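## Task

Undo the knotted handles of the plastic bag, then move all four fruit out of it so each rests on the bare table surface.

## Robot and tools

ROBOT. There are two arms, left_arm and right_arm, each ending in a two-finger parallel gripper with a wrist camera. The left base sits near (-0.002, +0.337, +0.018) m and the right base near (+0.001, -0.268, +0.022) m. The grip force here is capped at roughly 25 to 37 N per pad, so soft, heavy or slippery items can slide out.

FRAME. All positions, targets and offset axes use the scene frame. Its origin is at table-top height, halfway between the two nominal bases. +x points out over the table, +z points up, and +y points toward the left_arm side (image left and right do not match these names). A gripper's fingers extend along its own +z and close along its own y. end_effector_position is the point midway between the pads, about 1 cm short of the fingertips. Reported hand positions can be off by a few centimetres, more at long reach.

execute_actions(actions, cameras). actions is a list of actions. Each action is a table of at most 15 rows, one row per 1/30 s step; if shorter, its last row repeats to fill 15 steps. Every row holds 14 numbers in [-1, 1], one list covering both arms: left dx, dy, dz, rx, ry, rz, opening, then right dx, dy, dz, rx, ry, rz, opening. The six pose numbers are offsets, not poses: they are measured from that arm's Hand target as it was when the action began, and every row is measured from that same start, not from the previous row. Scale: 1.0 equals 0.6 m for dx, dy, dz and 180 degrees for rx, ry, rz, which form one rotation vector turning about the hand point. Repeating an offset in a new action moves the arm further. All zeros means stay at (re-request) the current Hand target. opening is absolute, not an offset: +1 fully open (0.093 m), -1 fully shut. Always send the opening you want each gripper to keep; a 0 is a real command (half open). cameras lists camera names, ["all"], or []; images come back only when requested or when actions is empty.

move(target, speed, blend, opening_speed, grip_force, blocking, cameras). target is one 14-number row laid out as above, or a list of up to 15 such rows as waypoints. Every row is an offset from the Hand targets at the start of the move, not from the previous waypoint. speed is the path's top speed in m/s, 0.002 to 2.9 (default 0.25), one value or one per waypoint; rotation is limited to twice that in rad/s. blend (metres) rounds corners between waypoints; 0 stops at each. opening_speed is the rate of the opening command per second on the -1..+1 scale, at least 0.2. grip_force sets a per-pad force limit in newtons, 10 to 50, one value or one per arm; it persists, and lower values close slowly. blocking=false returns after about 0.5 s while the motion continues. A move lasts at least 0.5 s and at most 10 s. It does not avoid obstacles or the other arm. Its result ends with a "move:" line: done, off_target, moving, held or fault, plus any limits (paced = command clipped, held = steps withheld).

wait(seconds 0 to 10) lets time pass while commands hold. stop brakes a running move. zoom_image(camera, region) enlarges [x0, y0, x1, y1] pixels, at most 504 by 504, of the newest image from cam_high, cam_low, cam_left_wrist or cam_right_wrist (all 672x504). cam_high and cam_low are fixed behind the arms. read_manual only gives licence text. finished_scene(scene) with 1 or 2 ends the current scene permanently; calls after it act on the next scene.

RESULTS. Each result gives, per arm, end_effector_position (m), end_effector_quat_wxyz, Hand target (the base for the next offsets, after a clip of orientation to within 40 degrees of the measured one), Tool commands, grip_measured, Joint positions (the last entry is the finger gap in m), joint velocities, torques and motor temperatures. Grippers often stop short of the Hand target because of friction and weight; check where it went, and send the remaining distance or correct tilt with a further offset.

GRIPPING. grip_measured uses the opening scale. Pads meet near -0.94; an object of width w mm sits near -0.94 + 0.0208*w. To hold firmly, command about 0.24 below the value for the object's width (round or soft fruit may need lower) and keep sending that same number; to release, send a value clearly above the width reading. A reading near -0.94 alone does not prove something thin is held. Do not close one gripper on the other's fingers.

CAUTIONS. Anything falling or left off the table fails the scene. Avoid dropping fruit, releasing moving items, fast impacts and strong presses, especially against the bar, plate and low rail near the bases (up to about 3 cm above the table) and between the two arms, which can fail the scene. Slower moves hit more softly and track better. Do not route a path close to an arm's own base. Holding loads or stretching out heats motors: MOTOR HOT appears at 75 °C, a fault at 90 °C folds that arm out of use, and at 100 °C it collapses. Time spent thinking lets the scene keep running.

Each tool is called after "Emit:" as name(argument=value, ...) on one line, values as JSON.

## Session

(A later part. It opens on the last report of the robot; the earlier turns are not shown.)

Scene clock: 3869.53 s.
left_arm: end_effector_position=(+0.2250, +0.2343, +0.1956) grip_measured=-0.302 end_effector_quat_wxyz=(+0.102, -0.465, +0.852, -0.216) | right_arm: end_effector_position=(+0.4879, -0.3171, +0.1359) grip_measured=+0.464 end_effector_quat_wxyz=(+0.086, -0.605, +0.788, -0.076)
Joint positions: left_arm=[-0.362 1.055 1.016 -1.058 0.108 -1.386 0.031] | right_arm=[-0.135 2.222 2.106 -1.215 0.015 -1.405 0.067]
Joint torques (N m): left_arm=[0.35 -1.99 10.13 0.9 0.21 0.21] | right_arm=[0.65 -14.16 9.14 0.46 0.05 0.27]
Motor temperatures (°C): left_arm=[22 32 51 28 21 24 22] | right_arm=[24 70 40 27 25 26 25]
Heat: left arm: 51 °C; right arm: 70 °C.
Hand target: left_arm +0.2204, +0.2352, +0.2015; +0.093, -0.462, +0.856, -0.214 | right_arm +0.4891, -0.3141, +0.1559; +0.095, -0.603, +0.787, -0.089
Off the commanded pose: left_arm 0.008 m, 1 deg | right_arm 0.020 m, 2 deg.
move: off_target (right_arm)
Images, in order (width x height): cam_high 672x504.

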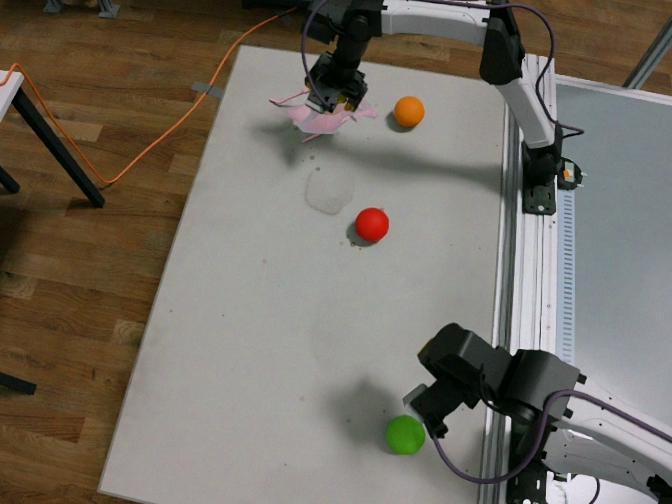

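Emit:
move(target=[[0, 0, 0, 0, 0, 0, -0.3, -0.0485, 0.2735, 0.0, 0, 0, 0, 0.3], [0, 0, 0, 0, 0, 0, -0.3, -0.0485, 0.2735, -0.1815, 0, 0, 0, 0.3], [0, 0, 0, 0, 0, 0, -0.3, -0.0485, 0.2735, -0.1815, 0, 0, 0, 0.75], [0, 0, 0, 0, 0, 0, -0.3, -0.0485, 0.2735, 0.0, 0, 0, 0, 0.75]], speed=[0.2, 0.07, 0.05, 0.1], opening_speed=0.3, cameras=["cam_high"])

Scene clock: 3880.60 s.
left_arm: end_effector_position=(+0.2250, +0.2343, +0.1956) grip_measured=-0.302 end_effector_quat_wxyz=(+0.102, -0.465, +0.852, -0.216) | right_arm: end_effector_position=(+0.4601, -0.1520, +0.1321) grip_measured=+0.747 end_effector_quat_wxyz=(+0.075, -0.608, +0.786, -0.085)
Joint positions: left_arm=[-0.362 1.055 1.016 -1.058 0.108 -1.386 0.031] | right_arm=[0.254 2.184 2.016 -1.2 0.128 -1.035 0.081]
Joint torques (N m): left_arm=[0.34 -1.99 10.1 0.9 0.2 0.21] | right_arm=[0.05 -14.84 8.79 0.41 -0.02 0.22]
Motor temperatures (°C): left_arm=[22 31 51 28 21 24 22] | right_arm=[24 73 40 26 25 26 25]
Heat: left arm: 51 °C; right arm: 73 °C.
Hand target: left_arm +0.2204, +0.2352, +0.2015; +0.093, -0.462, +0.856, -0.214 | right_arm +0.4599, -0.1499, +0.1560; +0.095, -0.603, +0.787, -0.089
Off the commanded pose: left_arm 0.008 m, 1 deg | right_arm 0.024 m, 2 deg.
move: off_target (right_arm); target 3's new opening was sent with right_arm's hand 0.011 m and 1 deg from that target
Images, in order (width x height): cam_high 672x504.

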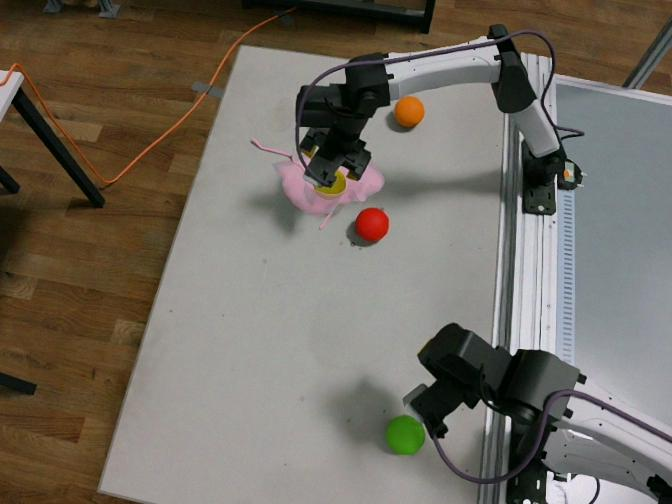

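Emit:
move(target=[[0, 0, 0, 0, 0, 0, -0.3, 0, 0, 0, 0, 0, -0.444, 0.92], [0, 0, 0, 0, 0, 0, -0.3, 0, 0, -0.1815, 0, 0, -0.444, 0.92], [0, 0, 0, 0, 0, 0, -0.3, 0, 0, -0.1815, 0, 0, -0.444, 0.3], [0, 0, 0, 0, 0, 0, -0.3, -0.03, 0.0, 0.05, 0, 0, -0.444, 0.3]], speed=[0.5, 0.1, 0.1, 0.12], opening_speed=0.7, cameras=[])

Scene clock: 3893.90 s.
left_arm: end_effector_position=(+0.2250, +0.2343, +0.1956) grip_measured=-0.302 end_effector_quat_wxyz=(+0.102, -0.465, +0.852, -0.216) | right_arm: end_effector_position=(+0.4497, -0.1518, +0.1693) grip_measured=+0.304 end_effector_quat_wxyz=(+0.089, +0.041, +0.990, -0.103)
Joint positions: left_arm=[-0.362 1.055 1.016 -1.058 0.108 -1.386 0.031] | right_arm=[0.318 2.32 2.391 -1.555 0.282 0.432 0.06]
Joint torques (N m): left_arm=[0.27 -2.06 10.11 0.91 0.19 0.2] | right_arm=[0.65 -15.86 5.09 0.24 0.31 0.05]
Motor temperatures (°C): left_arm=[22 31 52 28 21 24 22] | right_arm=[24 75 41 26 25 26 25]
Heat: left arm: 52 °C; right arm: 75 °C. Fold the right arm in close to its base, or ease its load, before you think long.
Hand target: left_arm +0.2204, +0.2352, +0.2015; +0.093, -0.462, +0.856, -0.214 | right_arm +0.4419, -0.1499, +0.1860; +0.016, +0.043, +0.990, -0.130
Off the commanded pose: left_arm 0.008 m, 1 deg | right_arm 0.019 m, 9 deg.
MOTOR HOT: joint 2 (shoulder) of the right arm reports 75 °C; the controller's stop level is 90 °C. To cool a motor, set the load down, stop pushing, or move to a pose that needs little force.
joint sent to its limit (right arm) — joint 4 (wrist pitch), lower limit. The joint targets are off in orientation, not in position.
move: off_target (right_arm); target 3's new opening was sent with right_arm's hand 0.011 m and 1 deg from that target
No camera images: "cameras" was empty.

Emit:
move(target=[[0, 0, 0, 0, 0, 0, -0.3, -0.07, 0.367, 0.0, 0, 0, 0, 0.3], [0, 0, 0, 0, 0, 0, -0.3, -0.07, 0.367, -0.2317, 0, 0, 0, 0.3], [0, 0, 0, 0, 0, 0, -0.3, -0.07, 0.367, -0.2317, 0, 0, 0, 0.75], [0, 0, 0, 0, 0, 0, -0.3, -0.07, 0.367, -0.03, 0, 0, 0, 0.75]], speed=[0.25, 0.08, 0.05, 0.12], opening_speed=0.35, cameras=["cam_high"])

Scene clock: 3912.40 s.
left_arm: end_effector_position=(+0.2250, +0.2343, +0.1956) grip_measured=-0.302 end_effector_quat_wxyz=(+0.102, -0.465, +0.852, -0.216) | right_arm: end_effector_position=(+0.4049, +0.0725, +0.1465) grip_measured=+0.747 end_effector_quat_wxyz=(+0.156, +0.028, +0.987, +0.001)
Joint positions: left_arm=[-0.362 1.055 1.016 -1.058 0.108 -1.386 0.031] | right_arm=[0.739 2.62 2.822 -1.56 0.243 0.809 0.081]
Joint torques (N m): left_arm=[0.27 -1.95 10.11 0.91 0.18 0.2] | right_arm=[0.05 -17.99 4.75 0.54 0.22 0]
Motor temperatures (°C): left_arm=[22 31 52 28 21 24 22] | right_arm=[24 75 40 26 25 26 25]
Heat: left arm: 52 °C; right arm: 75 °C. Fold the right arm in close to its base, or ease its load, before you think long.
Hand target: left_arm +0.2204, +0.2352, +0.2015; +0.093, -0.462, +0.856, -0.214 | right_arm +0.3999, +0.0703, +0.1678; +0.016, +0.043, +0.990, -0.130
Off the commanded pose: left_arm 0.008 m, 1 deg | right_arm 0.022 m, 22 deg.
MOTOR HOT: still on. Joint 2 (shoulder) of the right arm reports 75 °C.
joint sent to its limit (right arm) — joint 4 (wrist pitch), lower limit. The joint targets are off in orientation, not in position.
move: off_target (right_arm); target 3's new opening was sent with right_arm's hand 0.008 m and 12 deg from that target
Images, in order (width x height): cam_high 672x504.

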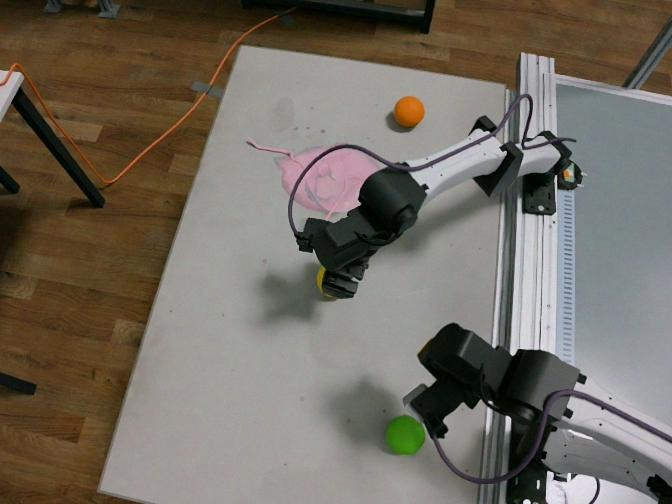

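Emit:
finished_scene(scene=2)

The scene is finished: the task was done.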